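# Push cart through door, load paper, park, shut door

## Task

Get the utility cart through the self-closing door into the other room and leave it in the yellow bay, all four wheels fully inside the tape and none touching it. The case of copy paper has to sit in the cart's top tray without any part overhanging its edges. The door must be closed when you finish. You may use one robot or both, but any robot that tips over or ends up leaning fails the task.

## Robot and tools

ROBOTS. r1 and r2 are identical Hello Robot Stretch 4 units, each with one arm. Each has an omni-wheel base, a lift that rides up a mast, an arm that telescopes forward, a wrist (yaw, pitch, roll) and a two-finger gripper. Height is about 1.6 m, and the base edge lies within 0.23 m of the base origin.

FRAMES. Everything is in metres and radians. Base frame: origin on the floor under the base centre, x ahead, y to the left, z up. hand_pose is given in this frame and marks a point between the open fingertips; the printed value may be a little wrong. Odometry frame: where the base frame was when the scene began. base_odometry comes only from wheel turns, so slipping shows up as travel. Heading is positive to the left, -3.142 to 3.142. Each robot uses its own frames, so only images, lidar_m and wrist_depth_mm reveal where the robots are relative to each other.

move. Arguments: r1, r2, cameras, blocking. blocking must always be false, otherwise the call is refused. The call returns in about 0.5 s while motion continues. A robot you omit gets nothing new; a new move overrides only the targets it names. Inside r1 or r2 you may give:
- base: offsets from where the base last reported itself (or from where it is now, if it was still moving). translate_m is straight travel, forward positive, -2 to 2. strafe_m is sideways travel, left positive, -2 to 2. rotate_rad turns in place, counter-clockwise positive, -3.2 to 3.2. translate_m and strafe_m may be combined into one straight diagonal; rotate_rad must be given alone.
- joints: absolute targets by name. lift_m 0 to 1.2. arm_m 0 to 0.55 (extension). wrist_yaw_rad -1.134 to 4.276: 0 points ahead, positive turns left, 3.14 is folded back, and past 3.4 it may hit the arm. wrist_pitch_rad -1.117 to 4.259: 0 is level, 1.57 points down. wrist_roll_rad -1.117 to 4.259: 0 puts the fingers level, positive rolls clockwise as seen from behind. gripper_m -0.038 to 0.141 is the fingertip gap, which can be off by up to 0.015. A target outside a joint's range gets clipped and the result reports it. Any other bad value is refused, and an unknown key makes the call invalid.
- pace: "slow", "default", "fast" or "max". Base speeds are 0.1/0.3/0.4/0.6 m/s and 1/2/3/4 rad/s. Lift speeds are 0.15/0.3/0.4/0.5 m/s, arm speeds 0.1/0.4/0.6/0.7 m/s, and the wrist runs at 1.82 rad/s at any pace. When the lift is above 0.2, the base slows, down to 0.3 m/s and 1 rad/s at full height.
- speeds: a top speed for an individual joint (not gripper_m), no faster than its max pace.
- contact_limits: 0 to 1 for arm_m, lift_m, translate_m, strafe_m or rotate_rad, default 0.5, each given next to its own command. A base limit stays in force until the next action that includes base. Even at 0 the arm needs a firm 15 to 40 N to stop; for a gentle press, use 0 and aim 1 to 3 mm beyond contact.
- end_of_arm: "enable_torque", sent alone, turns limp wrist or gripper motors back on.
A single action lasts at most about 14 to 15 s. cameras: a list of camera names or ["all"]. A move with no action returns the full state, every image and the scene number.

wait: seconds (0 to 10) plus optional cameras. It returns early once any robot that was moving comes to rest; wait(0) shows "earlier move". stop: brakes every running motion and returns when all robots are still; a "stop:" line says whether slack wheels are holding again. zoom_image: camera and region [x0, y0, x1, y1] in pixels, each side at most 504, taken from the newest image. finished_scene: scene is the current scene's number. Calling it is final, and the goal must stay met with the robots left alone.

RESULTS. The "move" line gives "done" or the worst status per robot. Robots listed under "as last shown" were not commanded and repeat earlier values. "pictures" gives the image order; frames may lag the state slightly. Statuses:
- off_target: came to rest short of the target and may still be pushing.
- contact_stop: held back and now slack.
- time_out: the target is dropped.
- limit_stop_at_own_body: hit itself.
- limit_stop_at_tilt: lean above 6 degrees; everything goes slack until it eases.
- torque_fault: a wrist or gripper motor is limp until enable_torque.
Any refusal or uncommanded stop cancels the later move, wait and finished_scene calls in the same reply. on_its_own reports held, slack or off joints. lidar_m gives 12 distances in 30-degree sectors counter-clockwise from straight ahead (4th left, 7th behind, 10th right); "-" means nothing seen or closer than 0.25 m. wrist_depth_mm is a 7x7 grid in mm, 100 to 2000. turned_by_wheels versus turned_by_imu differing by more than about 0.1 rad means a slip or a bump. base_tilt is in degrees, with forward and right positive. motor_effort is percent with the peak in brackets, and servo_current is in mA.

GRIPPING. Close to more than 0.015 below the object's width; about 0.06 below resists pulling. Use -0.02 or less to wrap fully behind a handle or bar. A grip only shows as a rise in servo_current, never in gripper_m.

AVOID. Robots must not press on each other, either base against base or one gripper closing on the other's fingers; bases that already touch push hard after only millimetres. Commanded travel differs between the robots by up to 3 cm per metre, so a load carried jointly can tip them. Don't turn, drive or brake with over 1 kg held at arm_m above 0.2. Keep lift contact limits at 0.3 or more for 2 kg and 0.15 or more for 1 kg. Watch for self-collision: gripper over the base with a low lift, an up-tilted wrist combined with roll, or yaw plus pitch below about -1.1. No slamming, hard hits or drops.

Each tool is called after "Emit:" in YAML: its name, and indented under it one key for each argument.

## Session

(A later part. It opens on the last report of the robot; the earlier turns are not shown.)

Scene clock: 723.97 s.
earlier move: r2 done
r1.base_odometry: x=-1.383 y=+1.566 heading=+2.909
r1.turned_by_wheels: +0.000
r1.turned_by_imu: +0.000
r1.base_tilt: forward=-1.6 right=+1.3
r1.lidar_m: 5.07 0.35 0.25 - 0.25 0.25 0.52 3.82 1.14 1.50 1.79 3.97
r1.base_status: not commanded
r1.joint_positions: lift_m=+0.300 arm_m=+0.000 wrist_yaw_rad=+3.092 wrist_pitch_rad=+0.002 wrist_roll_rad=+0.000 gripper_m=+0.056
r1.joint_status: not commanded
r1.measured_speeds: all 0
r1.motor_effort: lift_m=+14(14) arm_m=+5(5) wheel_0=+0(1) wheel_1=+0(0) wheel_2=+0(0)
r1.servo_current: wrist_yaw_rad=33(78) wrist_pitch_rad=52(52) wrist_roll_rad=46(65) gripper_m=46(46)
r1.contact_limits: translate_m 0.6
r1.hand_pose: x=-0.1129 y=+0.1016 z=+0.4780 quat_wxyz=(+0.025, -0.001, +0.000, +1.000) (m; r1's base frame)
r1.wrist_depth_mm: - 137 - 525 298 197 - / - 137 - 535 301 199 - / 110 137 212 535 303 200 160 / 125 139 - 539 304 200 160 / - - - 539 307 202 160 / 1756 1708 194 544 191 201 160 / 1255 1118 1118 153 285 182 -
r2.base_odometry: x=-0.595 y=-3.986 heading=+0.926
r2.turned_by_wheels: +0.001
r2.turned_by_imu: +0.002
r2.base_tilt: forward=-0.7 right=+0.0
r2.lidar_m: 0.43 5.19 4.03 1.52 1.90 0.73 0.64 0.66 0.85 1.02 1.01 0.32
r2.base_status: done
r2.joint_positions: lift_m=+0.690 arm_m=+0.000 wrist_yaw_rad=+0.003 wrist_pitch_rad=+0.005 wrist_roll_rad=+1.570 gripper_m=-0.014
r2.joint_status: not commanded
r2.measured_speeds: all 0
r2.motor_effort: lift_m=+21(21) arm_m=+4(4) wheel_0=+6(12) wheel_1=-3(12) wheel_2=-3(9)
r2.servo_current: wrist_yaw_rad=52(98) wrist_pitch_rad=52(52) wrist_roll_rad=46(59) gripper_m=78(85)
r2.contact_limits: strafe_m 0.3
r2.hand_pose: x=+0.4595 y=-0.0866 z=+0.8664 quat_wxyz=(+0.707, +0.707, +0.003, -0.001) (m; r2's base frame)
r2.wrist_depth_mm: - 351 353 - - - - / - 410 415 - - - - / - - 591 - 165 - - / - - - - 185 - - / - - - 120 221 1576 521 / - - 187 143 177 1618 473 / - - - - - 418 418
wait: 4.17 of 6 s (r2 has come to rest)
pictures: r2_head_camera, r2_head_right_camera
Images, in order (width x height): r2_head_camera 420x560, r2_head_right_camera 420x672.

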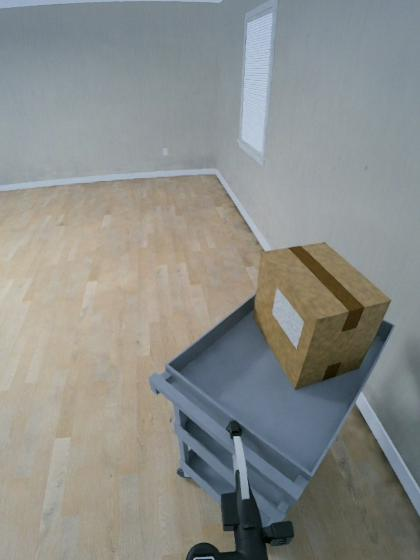

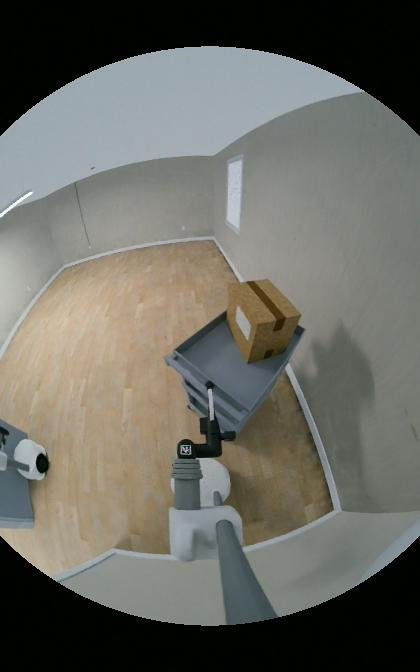

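Emit:
move:
  blocking: false
  r2: {"base":{"rotate_rad":0.3},"pace":"slow"}

Emit:
wait:
  seconds: 3

Emit:
move:
  blocking: false
  r2: {"base":{"strafe_m":-0.35},"pace":"slow","contact_limits":{"strafe_m":0.3}}

Emit:
wait:
  seconds: 6
  cameras: ["r2_head_camera","r2_head_right_camera"]

Scene clock: 734.03 s.
move: r2 moving
r1: as last shown
r1.lidar_m: 5.09 0.34 0.25 - 0.25 0.25 0.49 3.82 1.14 1.51 1.76 3.94
r1.servo_current: wrist_yaw_rad=65(65) wrist_pitch_rad=46(46) wrist_roll_rad=33(65) gripper_m=39(46)
r1.contact_limits: translate_m 0.6
r1.wrist_depth_mm: - 137 - 525 297 198 - / - 137 - 530 303 198 - / 110 138 211 535 304 200 160 / 124 139 - 544 304 200 160 / - - - 549 304 201 160 / 1756 1756 193 539 191 200 160 / 1255 1118 1118 153 286 181 -
r2.base_odometry: x=-0.595 y=-3.986 heading=+1.050
r2.turned_by_wheels: +0.124
r2.turned_by_imu: +0.120
r2.base_tilt: forward=-0.7 right=+0.0
r2.lidar_m: 0.47 5.33 3.89 1.53 0.99 0.69 0.64 0.70 0.96 1.02 0.65 0.32
r2.base_status: rotate_rad moving
r2.joint_positions: lift_m=+0.690 arm_m=+0.000 wrist_yaw_rad=-0.010 wrist_pitch_rad=+0.005 wrist_roll_rad=+1.570 gripper_m=-0.014
r2.joint_status: not commanded
r2.measured_speeds: translate_m=+0.002 strafe_m=+0.000 rotate_rad=+0.484 lift_m=+0.000 arm_m=+0.000 wrist_yaw_rad=-0.008 wrist_pitch_rad=+0.000 wrist_roll_rad=+0.000
r2.motor_effort: lift_m=+21(21) arm_m=+3(4) wheel_0=-14(14) wheel_1=-9(10) wheel_2=-13(14)
r2.servo_current: wrist_yaw_rad=59(65) wrist_pitch_rad=39(52) wrist_roll_rad=39(65) gripper_m=78(78)
r2.hand_pose: x=+0.4584 y=-0.0903 z=+0.8664 quat_wxyz=(+0.707, +0.707, -0.002, -0.005) (m; r2's base frame)
r2.wrist_depth_mm: - 353 343 - - - - / - 500 466 - - 132 - / - - - - - - - / - - - - - 544 - / - - - - 229 1618 512 / - - 185 140 180 1576 473 / - - - - - 1708 1098
pictures: none

Scene clock: 734.93 s.
earlier move: r2 done
r1.base_odometry: x=-1.383 y=+1.566 heading=+2.909
r1.turned_by_wheels: +0.000
r1.turned_by_imu: +0.000
r1.base_tilt: forward=-1.6 right=+1.3
r1.lidar_m: 5.08 0.33 0.25 - 0.25 0.25 0.47 3.84 1.15 1.51 1.71 3.95
r1.base_status: not commanded
r1.joint_positions: lift_m=+0.300 arm_m=+0.000 wrist_yaw_rad=+3.092 wrist_pitch_rad=+0.002 wrist_roll_rad=+0.000 gripper_m=+0.056
r1.joint_status: not commanded
r1.measured_speeds: all 0
r1.motor_effort: lift_m=+14(14) arm_m=+5(5) wheel_0=+0(1) wheel_1=+0(0) wheel_2=+0(0)
r1.servo_current: wrist_yaw_rad=46(65) wrist_pitch_rad=46(52) wrist_roll_rad=39(65) gripper_m=46(46)
r1.contact_limits: translate_m 0.6
r1.hand_pose: x=-0.1129 y=+0.1016 z=+0.4780 quat_wxyz=(+0.025, -0.001, +0.000, +1.000) (m; r1's base frame)
r1.wrist_depth_mm: - 137 - 521 297 198 - / - 137 - 535 301 199 - / 110 138 213 535 304 201 160 / 125 139 - 539 304 200 160 / - - - 544 306 200 160 / 1756 1756 193 549 191 201 160 / 1255 1078 1118 153 285 182 -
r2.base_odometry: x=-0.595 y=-3.986 heading=+1.224
r2.turned_by_wheels: +0.174
r2.turned_by_imu: +0.169
r2.base_tilt: forward=-0.7 right=+0.1
r2.lidar_m: 0.48 4.57 1.56 1.54 0.81 0.65 0.66 0.74 1.02 1.00 0.43 0.31
r2.base_status: done
r2.joint_positions: lift_m=+0.690 arm_m=+0.000 wrist_yaw_rad=-0.016 wrist_pitch_rad=+0.005 wrist_roll_rad=+1.570 gripper_m=-0.014
r2.joint_status: not commanded
r2.measured_speeds: all 0
r2.motor_effort: lift_m=+21(21) arm_m=-4(4) wheel_0=-7(16) wheel_1=-5(10) wheel_2=-13(14)
r2.servo_current: wrist_yaw_rad=91(91) wrist_pitch_rad=46(59) wrist_roll_rad=46(65) gripper_m=72(78)
r2.hand_pose: x=+0.4578 y=-0.0922 z=+0.8664 quat_wxyz=(+0.707, +0.707, -0.004, -0.008) (m; r2's base frame)
r2.wrist_depth_mm: - - - - - - - / - - - - - - - / - - - - - - - / - - - - - - - / - - - - - - - / - - - - - - 1118 / - - - - - 1708 1182
wait: 0.90 of 3 s (r2 has come to rest)
pictures: none

Scene clock: 735.43 s.
move: r2 moving
r1: as last shown
r1.lidar_m: 5.07 0.34 0.25 - 0.25 0.25 0.51 3.82 1.14 1.53 1.73 3.96
r1.servo_current: wrist_yaw_rad=52(52) wrist_pitch_rad=52(52) wrist_roll_rad=52(59) gripper_m=46(46)
r1.contact_limits: translate_m 0.6
r1.wrist_depth_mm: - 137 - 530 298 198 - / - 137 - 525 301 198 - / 110 138 210 535 306 200 159 / 125 139 - 539 304 201 160 / - - - 544 304 202 160 / 1756 1808 194 549 191 201 160 / 1229 1098 1098 153 285 182 -
r2.base_odometry: x=-0.582 y=-3.991 heading=+1.224
r2.turned_by_wheels: -0.001
r2.turned_by_imu: -0.001
r2.base_tilt: forward=-0.7 right=+0.1
r2.lidar_m: 0.47 4.61 1.59 1.54 0.82 0.65 0.65 0.74 1.01 1.00 0.43 0.32
r2.base_status: strafe_m moving
r2.joint_positions: lift_m=+0.690 arm_m=+0.000 wrist_yaw_rad=-0.016 wrist_pitch_rad=+0.005 wrist_roll_rad=+1.570 gripper_m=-0.014
r2.joint_status: not commanded
r2.measured_speeds: translate_m=-0.001 strafe_m=-0.056 rotate_rad=+0.004 lift_m=+0.000 arm_m=+0.000 wrist_yaw_rad=+0.000 wrist_pitch_rad=+0.000 wrist_roll_rad=+0.000
r2.motor_effort: lift_m=+21(21) arm_m=-3(4) wheel_0=+3(8) wheel_1=-12(12) wheel_2=-3(10)
r2.servo_current: wrist_yaw_rad=91(111) wrist_pitch_rad=46(46) wrist_roll_rad=39(65) gripper_m=78(78)
r2.contact_limits: strafe_m 0.3
r2.hand_pose: x=+0.4578 y=-0.0922 z=+0.8664 quat_wxyz=(+0.707, +0.707, -0.004, -0.008) (m; r2's base frame)
r2.wrist_depth_mm: - - - - - - - / - - - - - - - / - - - - - - - / - - - - - - - / - - - - - - - / - - - - - - 1118 / - - - - - 1708 1160
pictures: none

Scene clock: 739.57 s.
earlier move: r2 done
r1.base_odometry: x=-1.383 y=+1.566 heading=+2.909
r1.turned_by_wheels: +0.000
r1.turned_by_imu: +0.000
r1.base_tilt: forward=-1.6 right=+1.3
r1.lidar_m: 5.08 0.36 0.25 - 0.25 0.25 0.50 3.84 1.15 1.85 1.94 3.96
r1.base_status: not commanded
r1.joint_positions: lift_m=+0.300 arm_m=+0.000 wrist_yaw_rad=+3.092 wrist_pitch_rad=+0.002 wrist_roll_rad=+0.000 gripper_m=+0.056
r1.joint_status: not commanded
r1.measured_speeds: all 0
r1.motor_effort: lift_m=+14(14) arm_m=+5(5) wheel_0=+1(1) wheel_1=+0(0) wheel_2=+0(0)
r1.servo_current: wrist_yaw_rad=65(72) wrist_pitch_rad=39(52) wrist_roll_rad=46(65) gripper_m=39(52)
r1.contact_limits: translate_m 0.6
r1.hand_pose: x=-0.1129 y=+0.1016 z=+0.4780 quat_wxyz=(+0.025, -0.001, +0.000, +1.000) (m; r1's base frame)
r1.wrist_depth_mm: - 136 - 525 297 197 - / - 137 - 525 300 198 - / 110 138 211 535 303 200 160 / 125 140 - 535 304 200 160 / - - - 549 304 202 160 / 1756 1756 193 544 190 201 160 / 1255 1118 1098 153 285 182 -
r2.base_odometry: x=-0.266 y=-4.105 heading=+1.224
r2.turned_by_wheels: +0.001
r2.turned_by_imu: +0.002
r2.base_tilt: forward=-0.7 right=+0.1
r2.lidar_m: 0.44 5.04 2.36 1.89 0.91 0.72 0.72 0.81 0.67 0.67 0.78 0.33
r2.base_status: done
r2.joint_positions: lift_m=+0.690 arm_m=+0.000 wrist_yaw_rad=+0.003 wrist_pitch_rad=+0.005 wrist_roll_rad=+1.570 gripper_m=-0.014
r2.joint_status: not commanded
r2.measured_speeds: all 0
r2.motor_effort: lift_m=+21(21) arm_m=-4(4) wheel_0=+6(14) wheel_1=-3(12) wheel_2=-3(10)
r2.servo_current: wrist_yaw_rad=39(111) wrist_pitch_rad=39(52) wrist_roll_rad=46(65) gripper_m=72(78)
r2.contact_limits: strafe_m 0.3
r2.hand_pose: x=+0.4596 y=-0.0865 z=+0.8664 quat_wxyz=(+0.707, +0.707, +0.003, -0.001) (m; r2's base frame)
r2.wrist_depth_mm: - 387 389 - 140 - - / - 387 389 - - - - / - - 508 - 173 - - / - - - 115 195 - - / - - - 132 224 1756 - / - - - 155 178 1576 492 / - - - - 402 - 452
wait: 4.13 of 6 s (r2 has come to rest)
pictures: r2_head_camera, r2_head_right_camera
Images, in order (width x height): r2_head_camera 420x560, r2_head_right_camera 420x672.

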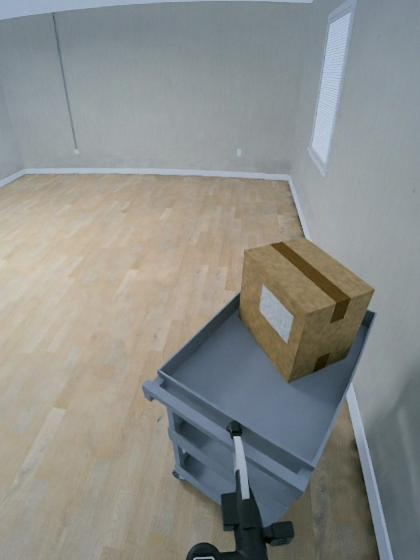

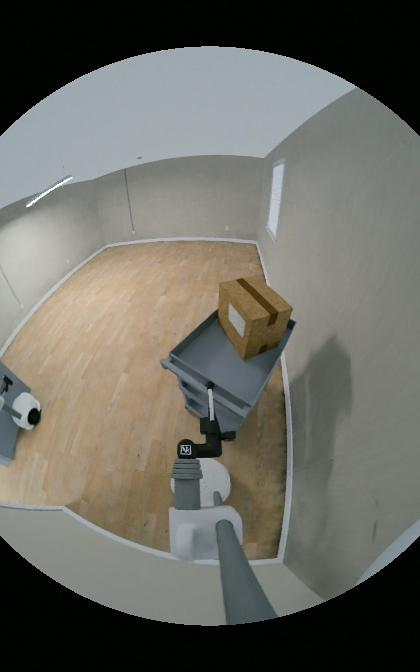

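Emit:
move:
  blocking: false
  r2: {"base":{"strafe_m":-0.2,"translate_m":0.15},"pace":"slow"}

Emit:
wait:
  seconds: 5

Emit:
move:
  blocking: false
  r2: {"base":{"rotate_rad":0.2},"pace":"slow"}

Emit:
wait:
  seconds: 3
  cameras: ["r2_head_camera","r2_head_right_camera"]

Scene clock: 747.40 s.
move: r2 moving
r1: as last shown
r1.lidar_m: 5.08 0.34 0.25 - 0.25 0.25 0.47 3.84 1.12 1.85 1.94 3.94
r1.motor_effort: lift_m=+14(14) arm_m=+5(5) wheel_0=-1(1) wheel_1=+0(0) wheel_2=+0(0)
r1.servo_current: wrist_yaw_rad=52(59) wrist_pitch_rad=46(46) wrist_roll_rad=52(52) gripper_m=39(46)
r1.contact_limits: translate_m 0.6
r1.wrist_depth_mm: - 137 - 525 300 198 - / - 137 - 530 301 199 - / 110 138 212 539 303 200 160 / 124 139 - 544 306 200 160 / - - - 539 304 201 160 / 1708 1756 193 544 191 201 160 / 1281 1118 1098 153 286 182 -
r2.base_odometry: x=-0.254 y=-4.101 heading=+1.224
r2.turned_by_wheels: +0.000
r2.turned_by_imu: +0.000
r2.base_tilt: forward=-0.7 right=+0.0
r2.lidar_m: 0.45 5.03 2.36 1.88 0.93 0.73 0.73 0.79 0.67 0.66 0.75 0.34
r2.base_status: translate_m moving; strafe_m moving
r2.joint_positions: lift_m=+0.690 arm_m=+0.000 wrist_yaw_rad=+0.003 wrist_pitch_rad=+0.005 wrist_roll_rad=+1.570 gripper_m=-0.014
r2.joint_status: not commanded
r2.measured_speeds: translate_m=+0.029 strafe_m=-0.039 rotate_rad=+0.000 lift_m=+0.000 arm_m=+0.000 wrist_yaw_rad=+0.000 wrist_pitch_rad=+0.000 wrist_roll_rad=+0.000
r2.motor_effort: lift_m=+21(21) arm_m=-3(4) wheel_0=+11(13) wheel_1=-5(5) wheel_2=-9(9)
r2.servo_current: wrist_yaw_rad=46(52) wrist_pitch_rad=46(52) wrist_roll_rad=33(52) gripper_m=78(78)
r2.hand_pose: x=+0.4596 y=-0.0865 z=+0.8664 quat_wxyz=(+0.707, +0.707, +0.003, -0.001) (m; r2's base frame)
r2.wrist_depth_mm: - 392 394 - 141 - - / - 382 387 - - - - / - - 504 105 177 - - / - - - 116 195 - - / - - - 133 224 1708 - / - - - 155 179 1576 492 / - - - - - - 452
pictures: none

Scene clock: 750.67 s.
earlier move: r2 done
r1.base_odometry: x=-1.383 y=+1.566 heading=+2.909
r1.turned_by_wheels: +0.000
r1.turned_by_imu: +0.000
r1.base_tilt: forward=-1.6 right=+1.2
r1.lidar_m: 5.08 0.34 0.25 - 0.25 0.25 0.49 3.84 1.12 2.03 2.11 3.97
r1.base_status: not commanded
r1.joint_positions: lift_m=+0.300 arm_m=+0.000 wrist_yaw_rad=+3.092 wrist_pitch_rad=+0.002 wrist_roll_rad=+0.000 gripper_m=+0.056
r1.joint_status: not commanded
r1.measured_speeds: all 0
r1.motor_effort: lift_m=+14(14) arm_m=+5(5) wheel_0=+0(1) wheel_1=+0(0) wheel_2=+0(0)
r1.servo_current: wrist_yaw_rad=59(78) wrist_pitch_rad=39(52) wrist_roll_rad=39(72) gripper_m=39(52)
r1.contact_limits: translate_m 0.6
r1.hand_pose: x=-0.1129 y=+0.1016 z=+0.4780 quat_wxyz=(+0.025, -0.001, +0.000, +1.000) (m; r1's base frame)
r1.wrist_depth_mm: - 137 - 525 298 196 - / - 137 - 530 300 198 - / 110 137 211 535 304 200 160 / 124 139 - 539 303 200 160 / - - - 544 304 200 160 / 1756 1756 193 549 191 201 161 / 1281 1098 1098 154 285 182 -
r2.base_odometry: x=-0.028 y=-4.032 heading=+1.224
r2.turned_by_wheels: +0.000
r2.turned_by_imu: +0.001
r2.base_tilt: forward=-0.7 right=+0.1
r2.lidar_m: 0.41 0.54 4.27 2.07 1.13 0.90 0.90 0.63 0.52 0.48 0.57 0.39
r2.base_status: done
r2.joint_positions: lift_m=+0.690 arm_m=+0.000 wrist_yaw_rad=+0.003 wrist_pitch_rad=+0.005 wrist_roll_rad=+1.570 gripper_m=-0.014
r2.joint_status: not commanded
r2.measured_speeds: all 0
r2.motor_effort: lift_m=+21(21) arm_m=-4(4) wheel_0=+5(13) wheel_1=-5(7) wheel_2=-6(12)
r2.servo_current: wrist_yaw_rad=46(65) wrist_pitch_rad=52(52) wrist_roll_rad=52(59) gripper_m=72(85)
r2.hand_pose: x=+0.4596 y=-0.0866 z=+0.8664 quat_wxyz=(+0.707, +0.707, +0.003, -0.001) (m; r2's base frame)
r2.wrist_depth_mm: - 477 496 114 169 - - / - 445 433 122 179 - - / - 455 439 131 194 - - / - - 544 143 208 - - / - - - 153 227 - - / - - - 170 178 1618 517 / - - - - - 1808 480
wait: 3.27 of 5 s (r2 has come to rest)
pictures: none

Scene clock: 751.17 s.
move: r2 moving
r1: as last shown
r1.base_tilt: forward=-1.5 right=+1.3
r1.lidar_m: 5.09 0.36 0.25 - 0.25 0.25 0.51 3.83 1.13 2.01 2.09 3.90
r1.motor_effort: lift_m=+14(14) arm_m=+5(5) wheel_0=+0(0) wheel_1=+0(0) wheel_2=+0(0)
r1.servo_current: wrist_yaw_rad=65(65) wrist_pitch_rad=46(46) wrist_roll_rad=52(65) gripper_m=39(46)
r1.contact_limits: translate_m 0.6
r1.wrist_depth_mm: - 137 - 535 297 198 - / - 137 - 530 301 198 - / 110 137 211 530 303 200 160 / 125 139 - 539 304 201 160 / - - - 539 306 201 161 / 1808 1808 193 549 191 201 160 / 1229 1118 1138 153 283 181 -
r2.base_odometry: x=-0.027 y=-4.032 heading=+1.346
r2.turned_by_wheels: +0.122
r2.turned_by_imu: +0.118
r2.base_tilt: forward=-0.6 right=+0.1
r2.lidar_m: 0.44 4.87 2.12 2.06 1.02 0.89 0.90 0.59 0.49 0.49 0.61 0.37
r2.base_status: rotate_rad moving
r2.joint_positions: lift_m=+0.690 arm_m=+0.000 wrist_yaw_rad=-0.007 wrist_pitch_rad=+0.005 wrist_roll_rad=+1.570 gripper_m=-0.014
r2.joint_status: not commanded
r2.measured_speeds: translate_m=+0.000 strafe_m=-0.001 rotate_rad=+0.420 lift_m=+0.000 arm_m=+0.000 wrist_yaw_rad=+0.000 wrist_pitch_rad=+0.000 wrist_roll_rad=+0.000
r2.motor_effort: lift_m=+21(21) arm_m=-4(4) wheel_0=-9(15) wheel_1=-7(9) wheel_2=-10(13)
r2.servo_current: wrist_yaw_rad=59(59) wrist_pitch_rad=52(52) wrist_roll_rad=46(52) gripper_m=78(78)
r2.hand_pose: x=+0.4587 y=-0.0895 z=+0.8664 quat_wxyz=(+0.707, +0.707, -0.001, -0.004) (m; r2's base frame)
r2.wrist_depth_mm: - 418 424 - 154 - - / - 397 397 107 168 - - / - - 484 115 184 - - / - - 647 132 204 - - / - - - 148 228 1708 - / - - 186 164 179 1618 500 / - - - - - 1863 459
pictures: none

Scene clock: 751.83 s.
earlier move: r2 done
r1.base_odometry: x=-1.383 y=+1.566 heading=+2.909
r1.turned_by_wheels: +0.000
r1.turned_by_imu: +0.000
r1.base_tilt: forward=-1.6 right=+1.2
r1.lidar_m: 5.07 0.35 0.25 - 0.25 0.25 0.49 3.83 1.15 2.01 2.09 3.94
r1.base_status: not commanded
r1.joint_positions: lift_m=+0.300 arm_m=+0.000 wrist_yaw_rad=+3.092 wrist_pitch_rad=+0.002 wrist_roll_rad=+0.000 gripper_m=+0.056
r1.joint_status: not commanded
r1.measured_speeds: all 0
r1.motor_effort: lift_m=+14(14) arm_m=+5(5) wheel_0=+0(0) wheel_1=+0(0) wheel_2=+0(0)
r1.servo_current: wrist_yaw_rad=52(65) wrist_pitch_rad=33(46) wrist_roll_rad=39(65) gripper_m=46(46)
r1.contact_limits: translate_m 0.6
r1.hand_pose: x=-0.1129 y=+0.1016 z=+0.4780 quat_wxyz=(+0.025, -0.001, +0.000, +1.000) (m; r1's base frame)
r1.wrist_depth_mm: - 137 - 525 298 198 - / - 137 - 530 301 198 - / 110 137 211 535 301 200 159 / 124 139 - 539 304 200 160 / - - - 539 304 200 160 / 1708 1756 194 554 191 201 160 / 1255 1098 1118 153 285 182 -
r2.base_odometry: x=-0.027 y=-4.032 heading=+1.422
r2.turned_by_wheels: +0.077
r2.turned_by_imu: +0.075
r2.base_tilt: forward=-0.7 right=+0.1
r2.lidar_m: 0.45 4.68 2.07 1.58 0.98 0.90 0.87 0.55 0.50 0.48 0.64 0.33
r2.base_status: done
r2.joint_positions: lift_m=+0.690 arm_m=+0.000 wrist_yaw_rad=-0.004 wrist_pitch_rad=+0.005 wrist_roll_rad=+1.570 gripper_m=-0.014
r2.joint_status: not commanded
r2.measured_speeds: all 0
r2.motor_effort: lift_m=+21(21) arm_m=-3(4) wheel_0=-8(15) wheel_1=-5(9) wheel_2=-7(13)
r2.servo_current: wrist_yaw_rad=46(59) wrist_pitch_rad=52(52) wrist_roll_rad=46(59) gripper_m=78(78)
r2.hand_pose: x=+0.4590 y=-0.0884 z=+0.8664 quat_wxyz=(+0.707, +0.707, +0.001, -0.003) (m; r2's base frame)
r2.wrist_depth_mm: - 359 362 - 133 - - / - 407 413 - 148 - - / - - 564 - 167 - - / - - - 104 192 - - / - - - 125 226 1576 525 / - - 186 152 177 1618 484 / - - - - 399 - 404
wait: 0.67 of 3 s (r2 has come to rest)
pictures: r2_head_camera, r2_head_right_camera
Images, in order (width x height): r2_head_camera 420x560, r2_head_right_camera 420x672.

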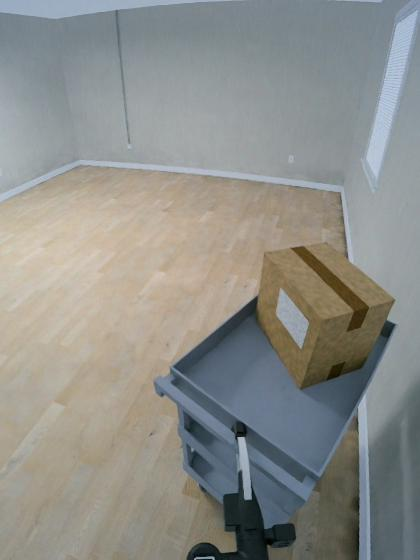

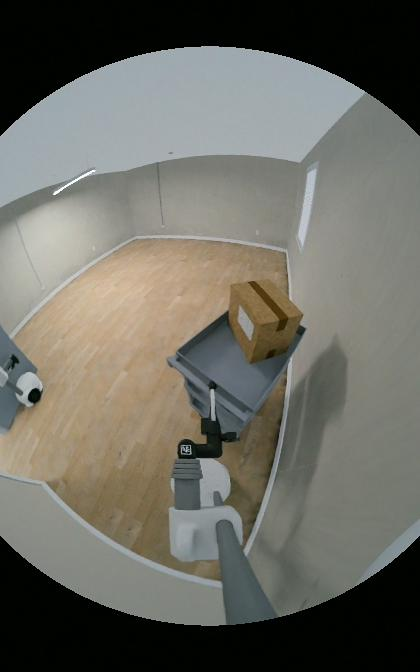

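Emit:
move:
  blocking: false
  r2: {"base":{"strafe_m":-0.25,"translate_m":0.6},"pace":"slow"}

Emit:
wait:
  seconds: 8
  cameras: ["r2_head_camera","r2_head_right_camera","r2_head_left_camera"]

Scene clock: 758.27 s.
move: r2 moving
r1: as last shown
r1.base_tilt: forward=-1.6 right=+1.3
r1.lidar_m: 5.09 0.35 0.25 - 0.25 0.25 0.50 3.82 1.13 2.04 2.05 3.96
r1.motor_effort: lift_m=+14(14) arm_m=+5(5) wheel_0=+0(1) wheel_1=+0(0) wheel_2=+0(0)
r1.servo_current: wrist_yaw_rad=59(65) wrist_pitch_rad=46(52) wrist_roll_rad=59(59) gripper_m=39(39)
r1.contact_limits: translate_m 0.6
r1.wrist_depth_mm: - 137 - 525 296 198 - / - 138 - 535 301 198 - / 110 137 211 530 304 200 160 / 125 139 - 539 303 201 160 / - - - 544 304 201 160 / 1756 1756 193 549 191 201 160 / 1229 1118 1118 153 286 182 -
r2.base_odometry: x=-0.021 y=-4.021 heading=+1.423
r2.turned_by_wheels: +0.000
r2.turned_by_imu: +0.001
r2.base_tilt: forward=-0.6 right=+0.1
r2.lidar_m: 0.46 4.64 2.06 1.57 0.98 0.89 0.87 0.56 0.49 0.51 0.64 0.33
r2.base_status: translate_m moving; strafe_m moving
r2.joint_positions: lift_m=+0.690 arm_m=+0.000 wrist_yaw_rad=-0.003 wrist_pitch_rad=+0.005 wrist_roll_rad=+1.570 gripper_m=-0.014
r2.joint_status: not commanded
r2.measured_speeds: translate_m=+0.049 strafe_m=-0.020 rotate_rad=+0.002 lift_m=+0.000 arm_m=+0.000 wrist_yaw_rad=+0.008 wrist_pitch_rad=+0.000 wrist_roll_rad=+0.000
r2.motor_effort: lift_m=+21(21) arm_m=-4(4) wheel_0=+15(15) wheel_1=+5(5) wheel_2=-12(13)
r2.servo_current: wrist_yaw_rad=52(52) wrist_pitch_rad=46(52) wrist_roll_rad=39(52) gripper_m=72(78)
r2.hand_pose: x=+0.4590 y=-0.0884 z=+0.8664 quat_wxyz=(+0.707, +0.707, +0.001, -0.003) (m; r2's base frame)
r2.wrist_depth_mm: - 353 355 - - - - / - 413 418 - 148 - - / - - 580 - 168 - - / - - - 102 189 - - / - - - 121 224 1576 517 / - - 186 147 180 1576 477 / - - - - 397 - 410
pictures: none

Scene clock: 765.47 s.
earlier move: r2 done
r1.base_odometry: x=-1.383 y=+1.566 heading=+2.909
r1.turned_by_wheels: +0.000
r1.turned_by_imu: +0.000
r1.base_tilt: forward=-1.6 right=+1.3
r1.lidar_m: 5.06 0.34 0.25 - 0.25 0.25 0.49 3.82 1.13 2.41 2.21 3.93
r1.base_status: not commanded
r1.joint_positions: lift_m=+0.300 arm_m=+0.000 wrist_yaw_rad=+3.092 wrist_pitch_rad=+0.002 wrist_roll_rad=+0.000 gripper_m=+0.056
r1.joint_status: not commanded
r1.measured_speeds: all 0
r1.motor_effort: lift_m=+14(14) arm_m=+5(5) wheel_0=+0(1) wheel_1=+0(0) wheel_2=+0(0)
r1.servo_current: wrist_yaw_rad=59(78) wrist_pitch_rad=39(52) wrist_roll_rad=39(78) gripper_m=39(46)
r1.contact_limits: translate_m 0.6
r1.hand_pose: x=-0.1129 y=+0.1016 z=+0.4780 quat_wxyz=(+0.025, -0.001, +0.000, +1.000) (m; r1's base frame)
r1.wrist_depth_mm: - 137 - 525 298 197 - / - 137 - 530 303 199 - / 110 137 211 535 301 200 160 / 124 139 - 544 301 200 160 / - - - 549 306 202 160 / 1756 1756 193 549 190 201 160 / 1229 1118 1118 153 285 182 -
r2.base_odometry: x=+0.308 y=-3.476 heading=+1.422
r2.turned_by_wheels: +0.000
r2.turned_by_imu: +0.001
r2.base_tilt: forward=-0.7 right=+0.0
r2.lidar_m: 0.47 4.68 4.25 2.22 1.73 1.54 0.86 0.53 0.46 0.48 0.61 0.33
r2.base_status: done
r2.joint_positions: lift_m=+0.690 arm_m=+0.000 wrist_yaw_rad=-0.003 wrist_pitch_rad=+0.005 wrist_roll_rad=+1.570 gripper_m=-0.014
r2.joint_status: not commanded
r2.measured_speeds: all 0
r2.motor_effort: lift_m=+21(21) arm_m=-4(4) wheel_0=+3(15) wheel_1=+4(7) wheel_2=-7(13)
r2.servo_current: wrist_yaw_rad=52(65) wrist_pitch_rad=46(52) wrist_roll_rad=33(65) gripper_m=65(85)
r2.hand_pose: x=+0.4590 y=-0.0883 z=+0.8664 quat_wxyz=(+0.707, +0.707, +0.001, -0.003) (m; r2's base frame)
r2.wrist_depth_mm: - 342 343 - - - - / - 492 462 - - - - / - - - - - - - / - - - - - 559 - / - - - - 224 1576 504 / - - 185 134 177 1618 459 / - - - - 424 1661 1118
wait: 7.20 of 8 s (r2 has come to rest)
pictures: r2_head_camera, r2_head_left_camera, r2_head_right_camera
Images, in order (width x height): r2_head_camera 420x560, r2_head_left_camera 420x672, r2_head_right_camera 420x672.

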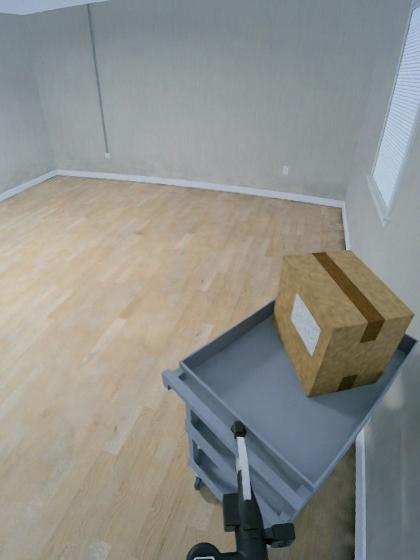

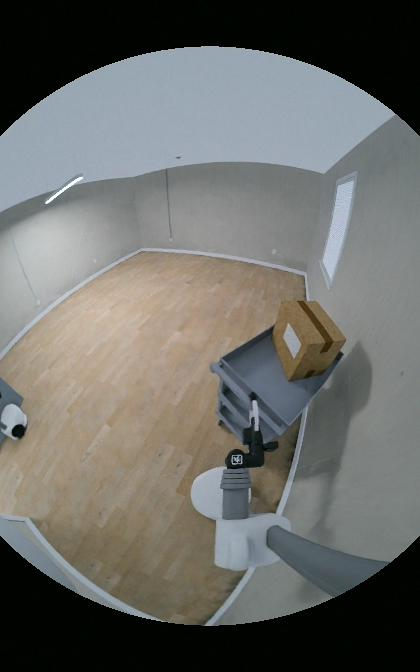

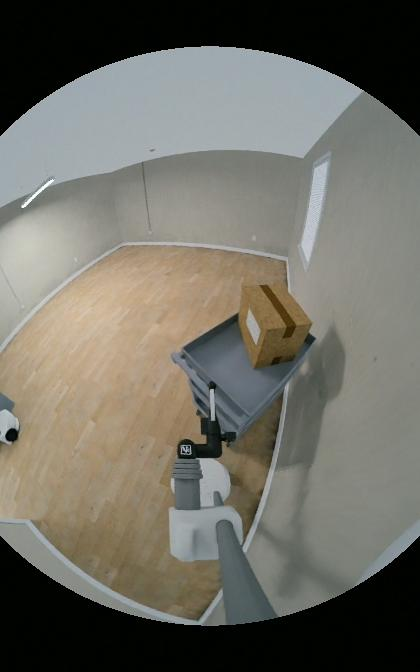

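Emit:
move:
  blocking: false
  r2: {"base":{"rotate_rad":-0.25},"pace":"slow"}

Emit:
wait:
  seconds: 3

Emit:
move:
  blocking: false
  r2: {"base":{"strafe_m":-0.12,"translate_m":0.25},"pace":"slow","contact_limits":{"strafe_m":0.3}}

Emit:
wait:
  seconds: 6
  cameras: ["r2_head_camera","r2_head_right_camera"]

Scene clock: 777.60 s.
move: r2 moving
r1: as last shown
r1.base_tilt: forward=-1.6 right=+1.2
r1.lidar_m: 5.07 0.36 0.25 - 0.25 0.25 0.50 3.83 1.12 2.39 2.19 3.92
r1.servo_current: wrist_yaw_rad=46(65) wrist_pitch_rad=39(46) wrist_roll_rad=46(65) gripper_m=39(46)
r1.contact_limits: translate_m 0.6
r1.wrist_depth_mm: - 136 - 525 297 198 - / - 138 - 530 301 198 - / 110 138 211 535 303 200 160 / 124 139 - 535 304 201 160 / - - - 544 306 200 160 / 1756 1756 194 549 191 201 160 / 1255 1118 1118 154 285 182 -
r2.base_odometry: x=+0.308 y=-3.476 heading=+1.298
r2.turned_by_wheels: -0.124
r2.turned_by_imu: -0.120
r2.base_tilt: forward=-0.7 right=+0.1
r2.lidar_m: 0.44 4.88 4.29 2.23 1.84 1.55 1.04 0.58 0.48 0.48 0.58 0.33
r2.base_status: rotate_rad moving
r2.joint_positions: lift_m=+0.690 arm_m=+0.000 wrist_yaw_rad=+0.008 wrist_pitch_rad=+0.005 wrist_roll_rad=+1.570 gripper_m=-0.014
r2.joint_status: not commanded
r2.measured_speeds: translate_m=+0.001 strafe_m=+0.001 rotate_rad=-0.486 lift_m=+0.000 arm_m=+0.000 wrist_yaw_rad=+0.009 wrist_pitch_rad=+0.000 wrist_roll_rad=+0.000
r2.motor_effort: lift_m=+21(21) arm_m=-4(4) wheel_0=+12(15) wheel_1=+8(10) wheel_2=+12(12)
r2.servo_current: wrist_yaw_rad=65(65) wrist_pitch_rad=46(52) wrist_roll_rad=39(59) gripper_m=72(72)
r2.hand_pose: x=+0.4600 y=-0.0852 z=+0.8664 quat_wxyz=(+0.707, +0.707, +0.005, +0.001) (m; r2's base frame)
r2.wrist_depth_mm: - 353 355 - - - - / - 404 413 - - - - / - - 564 - 165 - - / - - - - 180 - - / - - - 120 217 1576 521 / - - - 142 179 1576 484 / - - 163 - - - 407
pictures: none

Scene clock: 778.40 s.
earlier move: r2 done
r1.base_odometry: x=-1.383 y=+1.566 heading=+2.909
r1.turned_by_wheels: +0.000
r1.turned_by_imu: +0.000
r1.base_tilt: forward=-1.5 right=+1.3
r1.lidar_m: 5.08 0.34 0.25 - 0.25 0.25 0.46 3.83 1.14 2.39 2.21 3.93
r1.base_status: not commanded
r1.joint_positions: lift_m=+0.300 arm_m=+0.000 wrist_yaw_rad=+3.092 wrist_pitch_rad=+0.002 wrist_roll_rad=+0.000 gripper_m=+0.056
r1.joint_status: not commanded
r1.measured_speeds: all 0
r1.motor_effort: lift_m=+14(14) arm_m=+5(5) wheel_0=+0(1) wheel_1=+0(0) wheel_2=+0(0)
r1.servo_current: wrist_yaw_rad=72(72) wrist_pitch_rad=39(52) wrist_roll_rad=52(65) gripper_m=33(52)
r1.contact_limits: translate_m 0.6
r1.hand_pose: x=-0.1129 y=+0.1016 z=+0.4780 quat_wxyz=(+0.025, -0.001, +0.000, +1.000) (m; r1's base frame)
r1.wrist_depth_mm: - 136 - 525 297 198 - / - 137 - 530 301 198 - / 110 138 211 535 301 200 160 / 125 139 - 530 303 200 160 / - - - 544 306 201 160 / 1808 1756 194 544 191 200 160 / 1255 1098 1098 153 285 182 -
r2.base_odometry: x=+0.308 y=-3.476 heading=+1.173
r2.turned_by_wheels: -0.125
r2.turned_by_imu: -0.122
r2.base_tilt: forward=-0.7 right=+0.1
r2.lidar_m: 0.44 0.54 4.35 2.21 1.99 1.59 1.33 0.62 0.50 0.48 0.53 0.37
r2.base_status: done
r2.joint_positions: lift_m=+0.690 arm_m=+0.000 wrist_yaw_rad=-0.002 wrist_pitch_rad=+0.005 wrist_roll_rad=+1.570 gripper_m=-0.014
r2.joint_status: not commanded
r2.measured_speeds: all 0
r2.motor_effort: lift_m=+21(21) arm_m=-4(4) wheel_0=+5(17) wheel_1=+3(10) wheel_2=+5(12)
r2.servo_current: wrist_yaw_rad=46(65) wrist_pitch_rad=46(52) wrist_roll_rad=46(65) gripper_m=78(78)
r2.hand_pose: x=+0.4591 y=-0.0880 z=+0.8664 quat_wxyz=(+0.707, +0.707, +0.001, -0.003) (m; r2's base frame)
r2.wrist_depth_mm: - 466 473 110 167 - - / - 430 421 120 176 - - / - 480 449 128 191 - - / - - 559 141 206 - - / - - - 154 228 - - / - - 187 170 180 1576 512 / - - - - 272 1863 477
wait: 0.80 of 3 s (r2 has come to rest)
pictures: none

Scene clock: 778.90 s.
move: r2 moving
r1: as last shown
r1.base_tilt: forward=-1.6 right=+1.3
r1.lidar_m: 5.08 0.35 0.25 - 0.25 0.25 0.50 3.80 1.14 2.75 2.20 3.97
r1.servo_current: wrist_yaw_rad=52(59) wrist_pitch_rad=46(52) wrist_roll_rad=52(59) gripper_m=39(46)
r1.contact_limits: translate_m 0.6
r1.wrist_depth_mm: - 137 - 521 297 198 - / - 137 - 530 301 198 - / 110 138 211 535 303 200 159 / 125 139 - 539 304 200 160 / - - - 544 304 200 160 / 1756 1756 195 544 191 200 160 / 1229 1118 1118 153 286 182 -
r2.base_odometry: x=+0.319 y=-3.467 heading=+1.174
r2.turned_by_wheels: +0.000
r2.turned_by_imu: +0.001
r2.base_tilt: forward=-0.7 right=+0.0
r2.lidar_m: 0.43 0.55 4.33 2.24 2.02 1.58 1.37 0.63 0.49 0.45 0.52 0.40
r2.base_status: translate_m moving; strafe_m moving
r2.joint_positions: lift_m=+0.690 arm_m=+0.000 wrist_yaw_rad=-0.002 wrist_pitch_rad=+0.005 wrist_roll_rad=+1.570 gripper_m=-0.014
r2.joint_status: not commanded
r2.measured_speeds: translate_m=+0.048 strafe_m=-0.024 rotate_rad=+0.000 lift_m=+0.000 arm_m=+0.000 wrist_yaw_rad=+0.000 wrist_pitch_rad=+0.000 wrist_roll_rad=+0.000
r2.motor_effort: lift_m=+21(21) arm_m=-4(4) wheel_0=+5(11) wheel_1=+5(6) wheel_2=-9(11)
r2.servo_current: wrist_yaw_rad=46(59) wrist_pitch_rad=46(52) wrist_roll_rad=52(52) gripper_m=72(78)
r2.contact_limits: strafe_m 0.3
r2.hand_pose: x=+0.4591 y=-0.0880 z=+0.8664 quat_wxyz=(+0.707, +0.707, +0.001, -0.003) (m; r2's base frame)
r2.wrist_depth_mm: - 466 473 110 166 - - / - 436 421 120 178 - - / - 462 445 128 191 - - / - - 559 140 205 - - / - - - 153 228 - - / - - - 169 179 1618 512 / - - - - 271 1808 477
pictures: none

Scene clock: 782.37 s.
earlier move: r2 done
r1.base_odometry: x=-1.383 y=+1.566 heading=+2.909
r1.turned_by_wheels: +0.000
r1.turned_by_imu: +0.000
r1.base_tilt: forward=-1.6 right=+1.3
r1.lidar_m: 5.08 0.35 0.25 - 0.25 0.25 0.49 3.83 1.13 2.75 2.37 3.97
r1.base_status: not commanded
r1.joint_positions: lift_m=+0.300 arm_m=+0.000 wrist_yaw_rad=+3.092 wrist_pitch_rad=+0.002 wrist_roll_rad=+0.000 gripper_m=+0.056
r1.joint_status: not commanded
r1.measured_speeds: all 0
r1.motor_effort: lift_m=+14(14) arm_m=+5(5) wheel_0=+0(1) wheel_1=+0(0) wheel_2=+0(0)
r1.servo_current: wrist_yaw_rad=46(72) wrist_pitch_rad=39(52) wrist_roll_rad=65(65) gripper_m=39(46)
r1.contact_limits: translate_m 0.6
r1.hand_pose: x=-0.1129 y=+0.1016 z=+0.4780 quat_wxyz=(+0.025, -0.001, +0.000, +1.000) (m; r1's base frame)
r1.wrist_depth_mm: - 137 - 525 297 198 - / - 137 - 530 300 200 - / 110 138 211 535 303 200 160 / 124 139 - 539 304 200 160 / - - - 549 304 200 160 / 1756 1756 194 544 191 201 160 / 1255 1118 1098 153 285 182 -
r2.base_odometry: x=+0.516 y=-3.292 heading=+1.173
r2.turned_by_wheels: +0.000
r2.turned_by_imu: +0.000
r2.base_tilt: forward=-0.7 right=+0.0
r2.lidar_m: 0.44 0.52 4.40 2.47 2.32 1.84 1.11 0.51 0.38 0.38 0.43 0.39
r2.base_status: done
r2.joint_positions: lift_m=+0.690 arm_m=+0.000 wrist_yaw_rad=-0.002 wrist_pitch_rad=+0.005 wrist_roll_rad=+1.570 gripper_m=-0.014
r2.joint_status: not commanded
r2.measured_speeds: all 0
r2.motor_effort: lift_m=+21(21) arm_m=-4(4) wheel_0=+2(12) wheel_1=+6(7) wheel_2=-7(13)
r2.servo_current: wrist_yaw_rad=46(59) wrist_pitch_rad=39(52) wrist_roll_rad=52(59) gripper_m=72(78)
r2.contact_limits: strafe_m 0.3
r2.hand_pose: x=+0.4591 y=-0.0880 z=+0.8664 quat_wxyz=(+0.707, +0.707, +0.001, -0.003) (m; r2's base frame)
r2.wrist_depth_mm: - - 539 - 181 - - / 1808 492 469 133 191 - - / - 439 433 142 205 - - / - - 512 151 218 - - / - - 647 161 229 - - / - - - 170 179 1661 - / - - - - 258 1921 480
wait: 3.47 of 6 s (r2 has come to rest)
pictures: r2_head_camera, r2_head_right_camera
Images, in order (width x height): r2_head_camera 420x560, r2_head_right_camera 420x672.

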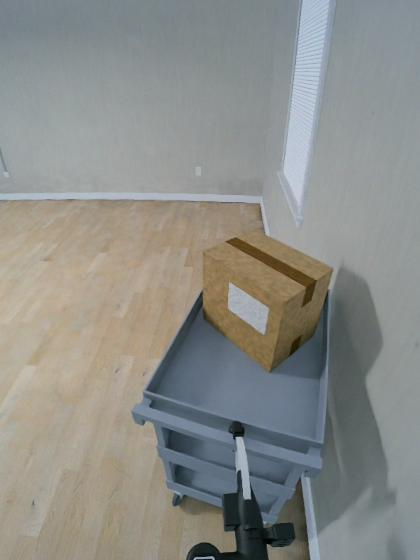

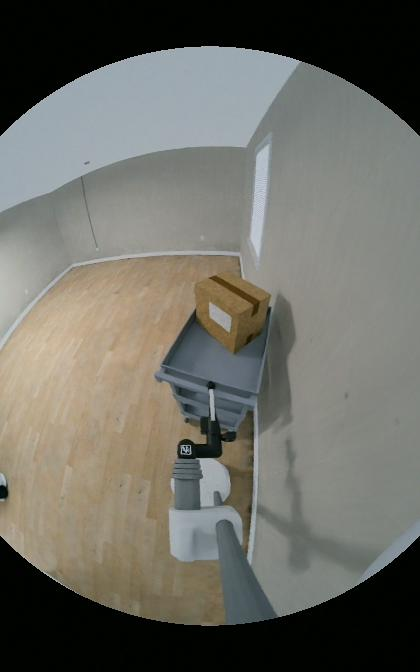

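Emit:
move:
  blocking: false
  r2: {"base":{"strafe_m":-0.1,"translate_m":0.6},"pace":"default"}

Emit:
wait:
  seconds: 7
  cameras: ["r2_head_camera","r2_head_right_camera"]

Scene clock: 787.57 s.
move: r2 moving
r1: as last shown
r1.lidar_m: 5.08 0.36 0.25 - 0.25 0.25 0.50 3.80 1.14 2.75 2.39 3.94
r1.servo_current: wrist_yaw_rad=52(65) wrist_pitch_rad=46(46) wrist_roll_rad=72(72) gripper_m=46(46)
r1.contact_limits: translate_m 0.6
r1.wrist_depth_mm: - 137 - 525 297 198 - / - 137 - 525 301 198 - / 110 137 211 535 301 200 160 / 125 139 - 539 304 200 160 / - - - 539 306 201 160 / 1808 1756 194 539 191 201 160 / 1255 1098 1098 153 283 181 -
r2.base_odometry: x=+0.533 y=-3.265 heading=+1.173
r2.turned_by_wheels: +0.000
r2.turned_by_imu: +0.000
r2.base_tilt: forward=-0.7 right=+0.1
r2.lidar_m: 0.41 0.52 4.42 2.54 2.33 1.84 1.13 0.51 0.41 0.38 0.43 0.41
r2.base_status: translate_m moving; strafe_m moving
r2.joint_positions: lift_m=+0.690 arm_m=+0.000 wrist_yaw_rad=-0.002 wrist_pitch_rad=+0.005 wrist_roll_rad=+1.570 gripper_m=-0.014
r2.joint_status: not commanded
r2.measured_speeds: translate_m=+0.123 strafe_m=-0.019 rotate_rad=+0.000 lift_m=+0.000 arm_m=+0.000 wrist_yaw_rad=+0.000 wrist_pitch_rad=+0.000 wrist_roll_rad=+0.000
r2.motor_effort: lift_m=+21(21) arm_m=-2(4) wheel_0=+11(13) wheel_1=+6(9) wheel_2=-15(17)
r2.servo_current: wrist_yaw_rad=52(59) wrist_pitch_rad=46(46) wrist_roll_rad=33(52) gripper_m=72(78)
r2.hand_pose: x=+0.4591 y=-0.0880 z=+0.8664 quat_wxyz=(+0.707, +0.707, +0.001, -0.003) (m; r2's base frame)
r2.wrist_depth_mm: - - 539 - 182 - - / 1756 492 473 134 192 - - / - 439 436 142 204 - - / - - 504 151 217 - - / - - 634 161 229 - - / - - 187 169 175 1708 - / - - - - 259 1808 484
pictures: none

Scene clock: 790.57 s.
earlier move: r2 done
r1.base_odometry: x=-1.383 y=+1.566 heading=+2.909
r1.turned_by_wheels: +0.000
r1.turned_by_imu: +0.000
r1.base_tilt: forward=-1.6 right=+1.2
r1.lidar_m: 5.08 0.31 0.25 - 0.25 0.25 0.50 3.84 1.14 2.76 2.70 3.12
r1.base_status: not commanded
r1.joint_positions: lift_m=+0.300 arm_m=+0.000 wrist_yaw_rad=+3.092 wrist_pitch_rad=+0.002 wrist_roll_rad=+0.000 gripper_m=+0.056
r1.joint_status: not commanded
r1.measured_speeds: all 0
r1.motor_effort: lift_m=+14(14) arm_m=+5(5) wheel_0=+0(1) wheel_1=+0(0) wheel_2=+0(0)
r1.servo_current: wrist_yaw_rad=46(65) wrist_pitch_rad=52(52) wrist_roll_rad=39(72) gripper_m=39(52)
r1.contact_limits: translate_m 0.6
r1.hand_pose: x=-0.1129 y=+0.1016 z=+0.4780 quat_wxyz=(+0.025, -0.001, +0.000, +1.000) (m; r1's base frame)
r1.wrist_depth_mm: - 137 - 521 296 198 - / - 137 - 530 300 200 - / 110 138 211 535 304 200 160 / 125 139 - 539 301 201 160 / - - - 549 306 202 160 / 1756 1756 193 549 191 200 160 / 1255 1098 1118 153 286 182 -
r2.base_odometry: x=+0.840 y=-2.777 heading=+1.174
r2.turned_by_wheels: +0.000
r2.turned_by_imu: +0.001
r2.base_tilt: forward=-0.7 right=+0.1
r2.lidar_m: 0.43 0.52 4.43 4.36 2.75 2.47 1.03 0.48 0.37 0.37 0.40 0.40
r2.base_status: done
r2.joint_positions: lift_m=+0.690 arm_m=+0.000 wrist_yaw_rad=-0.001 wrist_pitch_rad=+0.005 wrist_roll_rad=+1.570 gripper_m=-0.014
r2.joint_status: not commanded
r2.measured_speeds: all 0
r2.motor_effort: lift_m=+21(21) arm_m=+4(4) wheel_0=+5(14) wheel_1=+4(9) wheel_2=-3(17)
r2.servo_current: wrist_yaw_rad=52(59) wrist_pitch_rad=46(59) wrist_roll_rad=39(59) gripper_m=72(78)
r2.hand_pose: x=+0.4592 y=-0.0878 z=+0.8664 quat_wxyz=(+0.707, +0.707, +0.001, -0.002) (m; r2's base frame)
r2.wrist_depth_mm: - 539 512 125 178 - - / 1281 492 459 130 189 - - / - 442 427 140 203 - - / - - 521 150 216 - - / - - 661 158 229 - - / - - - 170 179 1708 - / - - - - - 1863 477
wait: 3.00 of 7 s (r2 has come to rest)
pictures: r2_head_camera, r2_head_right_camera
Images, in order (width x height): r2_head_camera 420x560, r2_head_right_camera 420x672.

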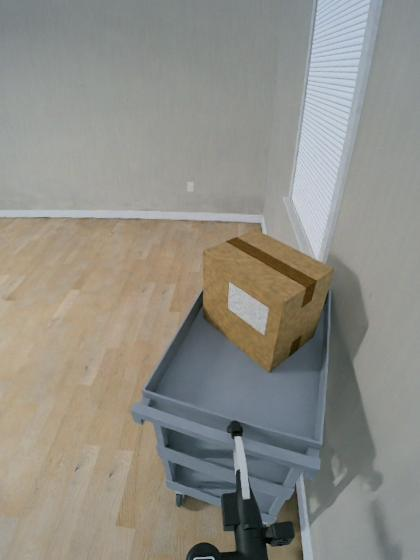

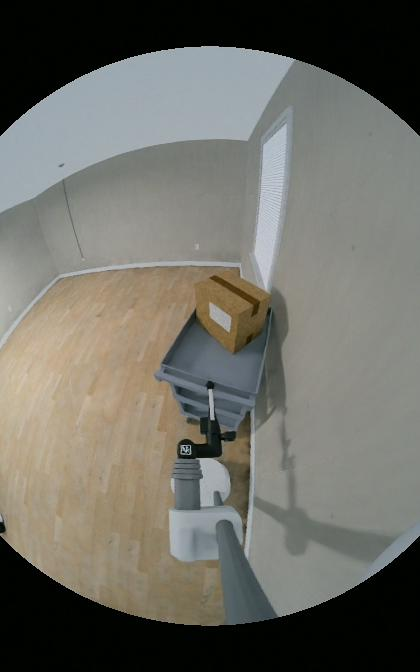

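Emit:
move:
  blocking: false
  r2: {"base":{"strafe_m":0.25,"translate_m":-0.25},"pace":"default"}

Emit:
wait:
  seconds: 6

Emit:
move:
  blocking: false
  r2: {"base":{"rotate_rad":-0.4},"pace":"slow"}

Emit:
wait:
  seconds: 3
  cameras: ["r2_head_camera","r2_head_right_camera"]

Scene clock: 800.73 s.
move: r2 moving
r1: as last shown
r1.base_tilt: forward=-1.6 right=+1.3
r1.lidar_m: 5.06 0.35 0.25 - 0.25 0.25 0.50 3.83 1.15 2.76 2.66 3.11
r1.servo_current: wrist_yaw_rad=39(59) wrist_pitch_rad=39(46) wrist_roll_rad=39(65) gripper_m=39(46)
r1.contact_limits: translate_m 0.6
r1.wrist_depth_mm: - 137 - 525 296 198 - / - 137 - 530 301 200 - / 110 137 211 539 303 199 160 / 125 139 - 539 303 200 160 / - - - 539 306 202 160 / 1808 1756 194 544 190 201 160 / 1281 1138 1118 153 285 182 -
r2.base_odometry: x=+0.810 y=-2.790 heading=+1.174
r2.turned_by_wheels: +0.000
r2.turned_by_imu: +0.000
r2.base_tilt: forward=-0.6 right=+0.1
r2.lidar_m: 0.42 0.52 4.40 4.37 2.71 2.41 1.10 0.51 0.39 0.37 0.42 0.41
r2.base_status: translate_m moving; strafe_m moving
r2.joint_positions: lift_m=+0.690 arm_m=+0.000 wrist_yaw_rad=-0.002 wrist_pitch_rad=+0.005 wrist_roll_rad=+1.570 gripper_m=-0.014
r2.joint_status: not commanded
r2.measured_speeds: translate_m=-0.091 strafe_m=+0.088 rotate_rad=+0.000 lift_m=+0.000 arm_m=+0.000 wrist_yaw_rad=-0.002 wrist_pitch_rad=+0.000 wrist_roll_rad=+0.000
r2.motor_effort: lift_m=+21(21) arm_m=-3(4) wheel_0=-17(17) wheel_1=+6(6) wheel_2=+11(14)
r2.servo_current: wrist_yaw_rad=46(52) wrist_pitch_rad=52(52) wrist_roll_rad=46(59) gripper_m=78(78)
r2.hand_pose: x=+0.4591 y=-0.0879 z=+0.8664 quat_wxyz=(+0.707, +0.707, +0.001, -0.002) (m; r2's base frame)
r2.wrist_depth_mm: - 544 525 127 180 - - / 1366 492 462 132 193 - - / - 445 433 142 205 - - / - - 525 151 218 - - / - - 654 161 229 - - / - - 186 171 179 1756 - / - - - - - 1863 473
pictures: none

Scene clock: 802.87 s.
earlier move: r2 done
r1.base_odometry: x=-1.383 y=+1.566 heading=+2.909
r1.turned_by_wheels: +0.000
r1.turned_by_imu: +0.000
r1.base_tilt: forward=-1.6 right=+1.2
r1.lidar_m: 5.07 0.37 0.25 - 0.25 0.25 0.49 3.83 1.12 2.75 2.36 2.82
r1.base_status: not commanded
r1.joint_positions: lift_m=+0.300 arm_m=+0.000 wrist_yaw_rad=+3.092 wrist_pitch_rad=+0.002 wrist_roll_rad=+0.000 gripper_m=+0.056
r1.joint_status: not commanded
r1.measured_speeds: all 0
r1.motor_effort: lift_m=+14(14) arm_m=+5(5) wheel_0=+0(1) wheel_1=+0(1) wheel_2=+0(0)
r1.servo_current: wrist_yaw_rad=65(65) wrist_pitch_rad=39(52) wrist_roll_rad=59(65) gripper_m=39(46)
r1.contact_limits: translate_m 0.6
r1.hand_pose: x=-0.1129 y=+0.1016 z=+0.4780 quat_wxyz=(+0.025, -0.001, +0.000, +1.000) (m; r1's base frame)
r1.wrist_depth_mm: - 137 - 530 297 198 - / - 137 - 530 300 198 - / 110 138 212 535 304 200 160 / 124 139 - 544 304 200 160 / - - - 544 306 201 160 / 1808 1756 193 544 191 200 160 / 1281 1118 1138 154 285 182 -
r2.base_odometry: x=+0.513 y=-2.911 heading=+1.175
r2.turned_by_wheels: +0.001
r2.turned_by_imu: +0.000
r2.base_tilt: forward=-0.7 right=+0.1
r2.lidar_m: 0.43 0.53 4.23 4.13 2.41 2.16 1.68 0.77 0.60 0.59 0.60 0.37
r2.base_status: done
r2.joint_positions: lift_m=+0.690 arm_m=+0.000 wrist_yaw_rad=+0.001 wrist_pitch_rad=+0.005 wrist_roll_rad=+1.570 gripper_m=-0.014
r2.joint_status: not commanded
r2.measured_speeds: all 0
r2.motor_effort: lift_m=+21(21) arm_m=-3(4) wheel_0=+1(24) wheel_1=+4(7) wheel_2=+7(15)
r2.servo_current: wrist_yaw_rad=39(59) wrist_pitch_rad=39(52) wrist_roll_rad=46(65) gripper_m=72(78)
r2.hand_pose: x=+0.4594 y=-0.0871 z=+0.8664 quat_wxyz=(+0.707, +0.707, +0.002, -0.001) (m; r2's base frame)
r2.wrist_depth_mm: 1464 1366 508 118 174 - - / - 459 445 126 185 - - / - 449 436 136 197 - - / - - 535 146 212 - - / - - - 155 228 - - / - - - 168 179 1708 521 / - - - - - 1863 466
wait: 2.13 of 6 s (r2 has come to rest)
pictures: none

Scene clock: 803.37 s.
move: r2 moving
r1: as last shown
r1.lidar_m: 5.08 0.36 0.25 - 0.25 0.25 0.49 3.81 1.16 2.75 2.36 2.91
r1.motor_effort: lift_m=+14(14) arm_m=+5(5) wheel_0=+0(1) wheel_1=+0(0) wheel_2=+0(0)
r1.servo_current: wrist_yaw_rad=39(65) wrist_pitch_rad=39(46) wrist_roll_rad=59(59) gripper_m=46(46)
r1.contact_limits: translate_m 0.6
r1.wrist_depth_mm: - 137 - 525 298 197 - / - 137 - 530 301 199 - / 110 138 211 539 304 200 160 / 125 139 - 535 304 200 160 / - - - 544 303 201 160 / 1708 1756 193 554 190 200 160 / 1255 1098 1118 153 285 182 -
r2.base_odometry: x=+0.513 y=-2.911 heading=+1.050
r2.turned_by_wheels: -0.125
r2.turned_by_imu: -0.121
r2.base_tilt: forward=-0.7 right=+0.1
r2.lidar_m: 0.42 0.44 4.33 4.18 2.41 2.24 2.13 0.86 0.62 0.57 0.60 0.40
r2.base_status: rotate_rad moving
r2.joint_positions: lift_m=+0.690 arm_m=+0.000 wrist_yaw_rad=+0.007 wrist_pitch_rad=+0.005 wrist_roll_rad=+1.570 gripper_m=-0.014
r2.joint_status: not commanded
r2.measured_speeds: translate_m=-0.001 strafe_m=-0.001 rotate_rad=-0.492 lift_m=+0.000 arm_m=+0.000 wrist_yaw_rad=+0.000 wrist_pitch_rad=+0.000 wrist_roll_rad=+0.000
r2.motor_effort: lift_m=+21(21) arm_m=-4(4) wheel_0=+11(14) wheel_1=+8(9) wheel_2=+11(13)
r2.servo_current: wrist_yaw_rad=46(65) wrist_pitch_rad=52(52) wrist_roll_rad=46(59) gripper_m=72(78)
r2.hand_pose: x=+0.4599 y=-0.0853 z=+0.8664 quat_wxyz=(+0.707, +0.707, +0.004, +0.001) (m; r2's base frame)
r2.wrist_depth_mm: - 1281 1308 138 193 - - / 1618 1576 530 144 201 - - / - 480 445 150 211 - - / - - 484 158 220 - - / - - 580 165 230 - - / - - - 172 179 1863 - / - - 161 - - 1708 492
pictures: none

Scene clock: 804.40 s.
earlier move: r2 done
r1.base_odometry: x=-1.383 y=+1.566 heading=+2.909
r1.turned_by_wheels: +0.000
r1.turned_by_imu: +0.000
r1.base_tilt: forward=-1.6 right=+1.3
r1.lidar_m: 5.09 0.35 0.25 - 0.25 0.25 0.51 3.82 1.14 2.76 2.38 3.02
r1.base_status: not commanded
r1.joint_positions: lift_m=+0.300 arm_m=+0.000 wrist_yaw_rad=+3.092 wrist_pitch_rad=+0.002 wrist_roll_rad=+0.000 gripper_m=+0.056
r1.joint_status: not commanded
r1.measured_speeds: all 0
r1.motor_effort: lift_m=+14(14) arm_m=+5(5) wheel_0=+0(1) wheel_1=+0(0) wheel_2=+0(0)
r1.servo_current: wrist_yaw_rad=26(65) wrist_pitch_rad=46(52) wrist_roll_rad=39(65) gripper_m=46(46)
r1.contact_limits: translate_m 0.6
r1.hand_pose: x=-0.1129 y=+0.1016 z=+0.4780 quat_wxyz=(+0.025, -0.001, +0.000, +1.000) (m; r1's base frame)
r1.wrist_depth_mm: - 137 - 525 298 198 - / - 137 - 525 303 199 - / 110 138 211 535 304 200 160 / 124 139 - 539 304 202 160 / - - - 544 304 202 160 / 1756 1708 193 544 191 201 160 / 1229 1098 1118 153 286 182 -
r2.base_odometry: x=+0.513 y=-2.911 heading=+0.776
r2.turned_by_wheels: -0.274
r2.turned_by_imu: -0.266
r2.base_tilt: forward=-0.7 right=+0.1
r2.lidar_m: 0.33 0.33 4.23 4.17 2.61 2.39 2.12 1.26 0.69 0.57 0.58 0.47
r2.base_status: done
r2.joint_positions: lift_m=+0.690 arm_m=+0.000 wrist_yaw_rad=+0.001 wrist_pitch_rad=+0.005 wrist_roll_rad=+1.570 gripper_m=-0.014
r2.joint_status: not commanded
r2.measured_speeds: all 0
r2.motor_effort: lift_m=+21(21) arm_m=-4(4) wheel_0=+4(14) wheel_1=+4(9) wheel_2=+5(13)
r2.servo_current: wrist_yaw_rad=46(65) wrist_pitch_rad=46(52) wrist_roll_rad=39(59) gripper_m=72(78)
r2.hand_pose: x=+0.4594 y=-0.0871 z=+0.8664 quat_wxyz=(+0.707, +0.707, +0.002, -0.001) (m; r2's base frame)
r2.wrist_depth_mm: - - - 213 277 286 - / - - - 204 272 290 289 / - - - 196 259 - - / 1464 1537 1397 189 250 809 - / - - 469 182 241 831 - / - - 466 176 182 - - / - - 488 - 226 - -
wait: 1.03 of 3 s (r2 has come to rest)
pictures: r2_head_camera, r2_head_right_camera
Images, in order (width x height): r2_head_camera 420x560, r2_head_right_camera 420x672.

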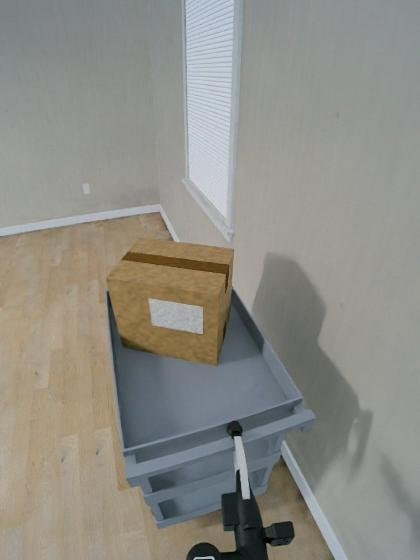

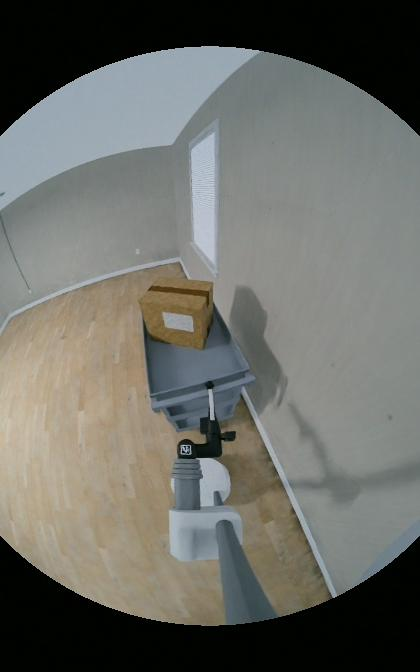

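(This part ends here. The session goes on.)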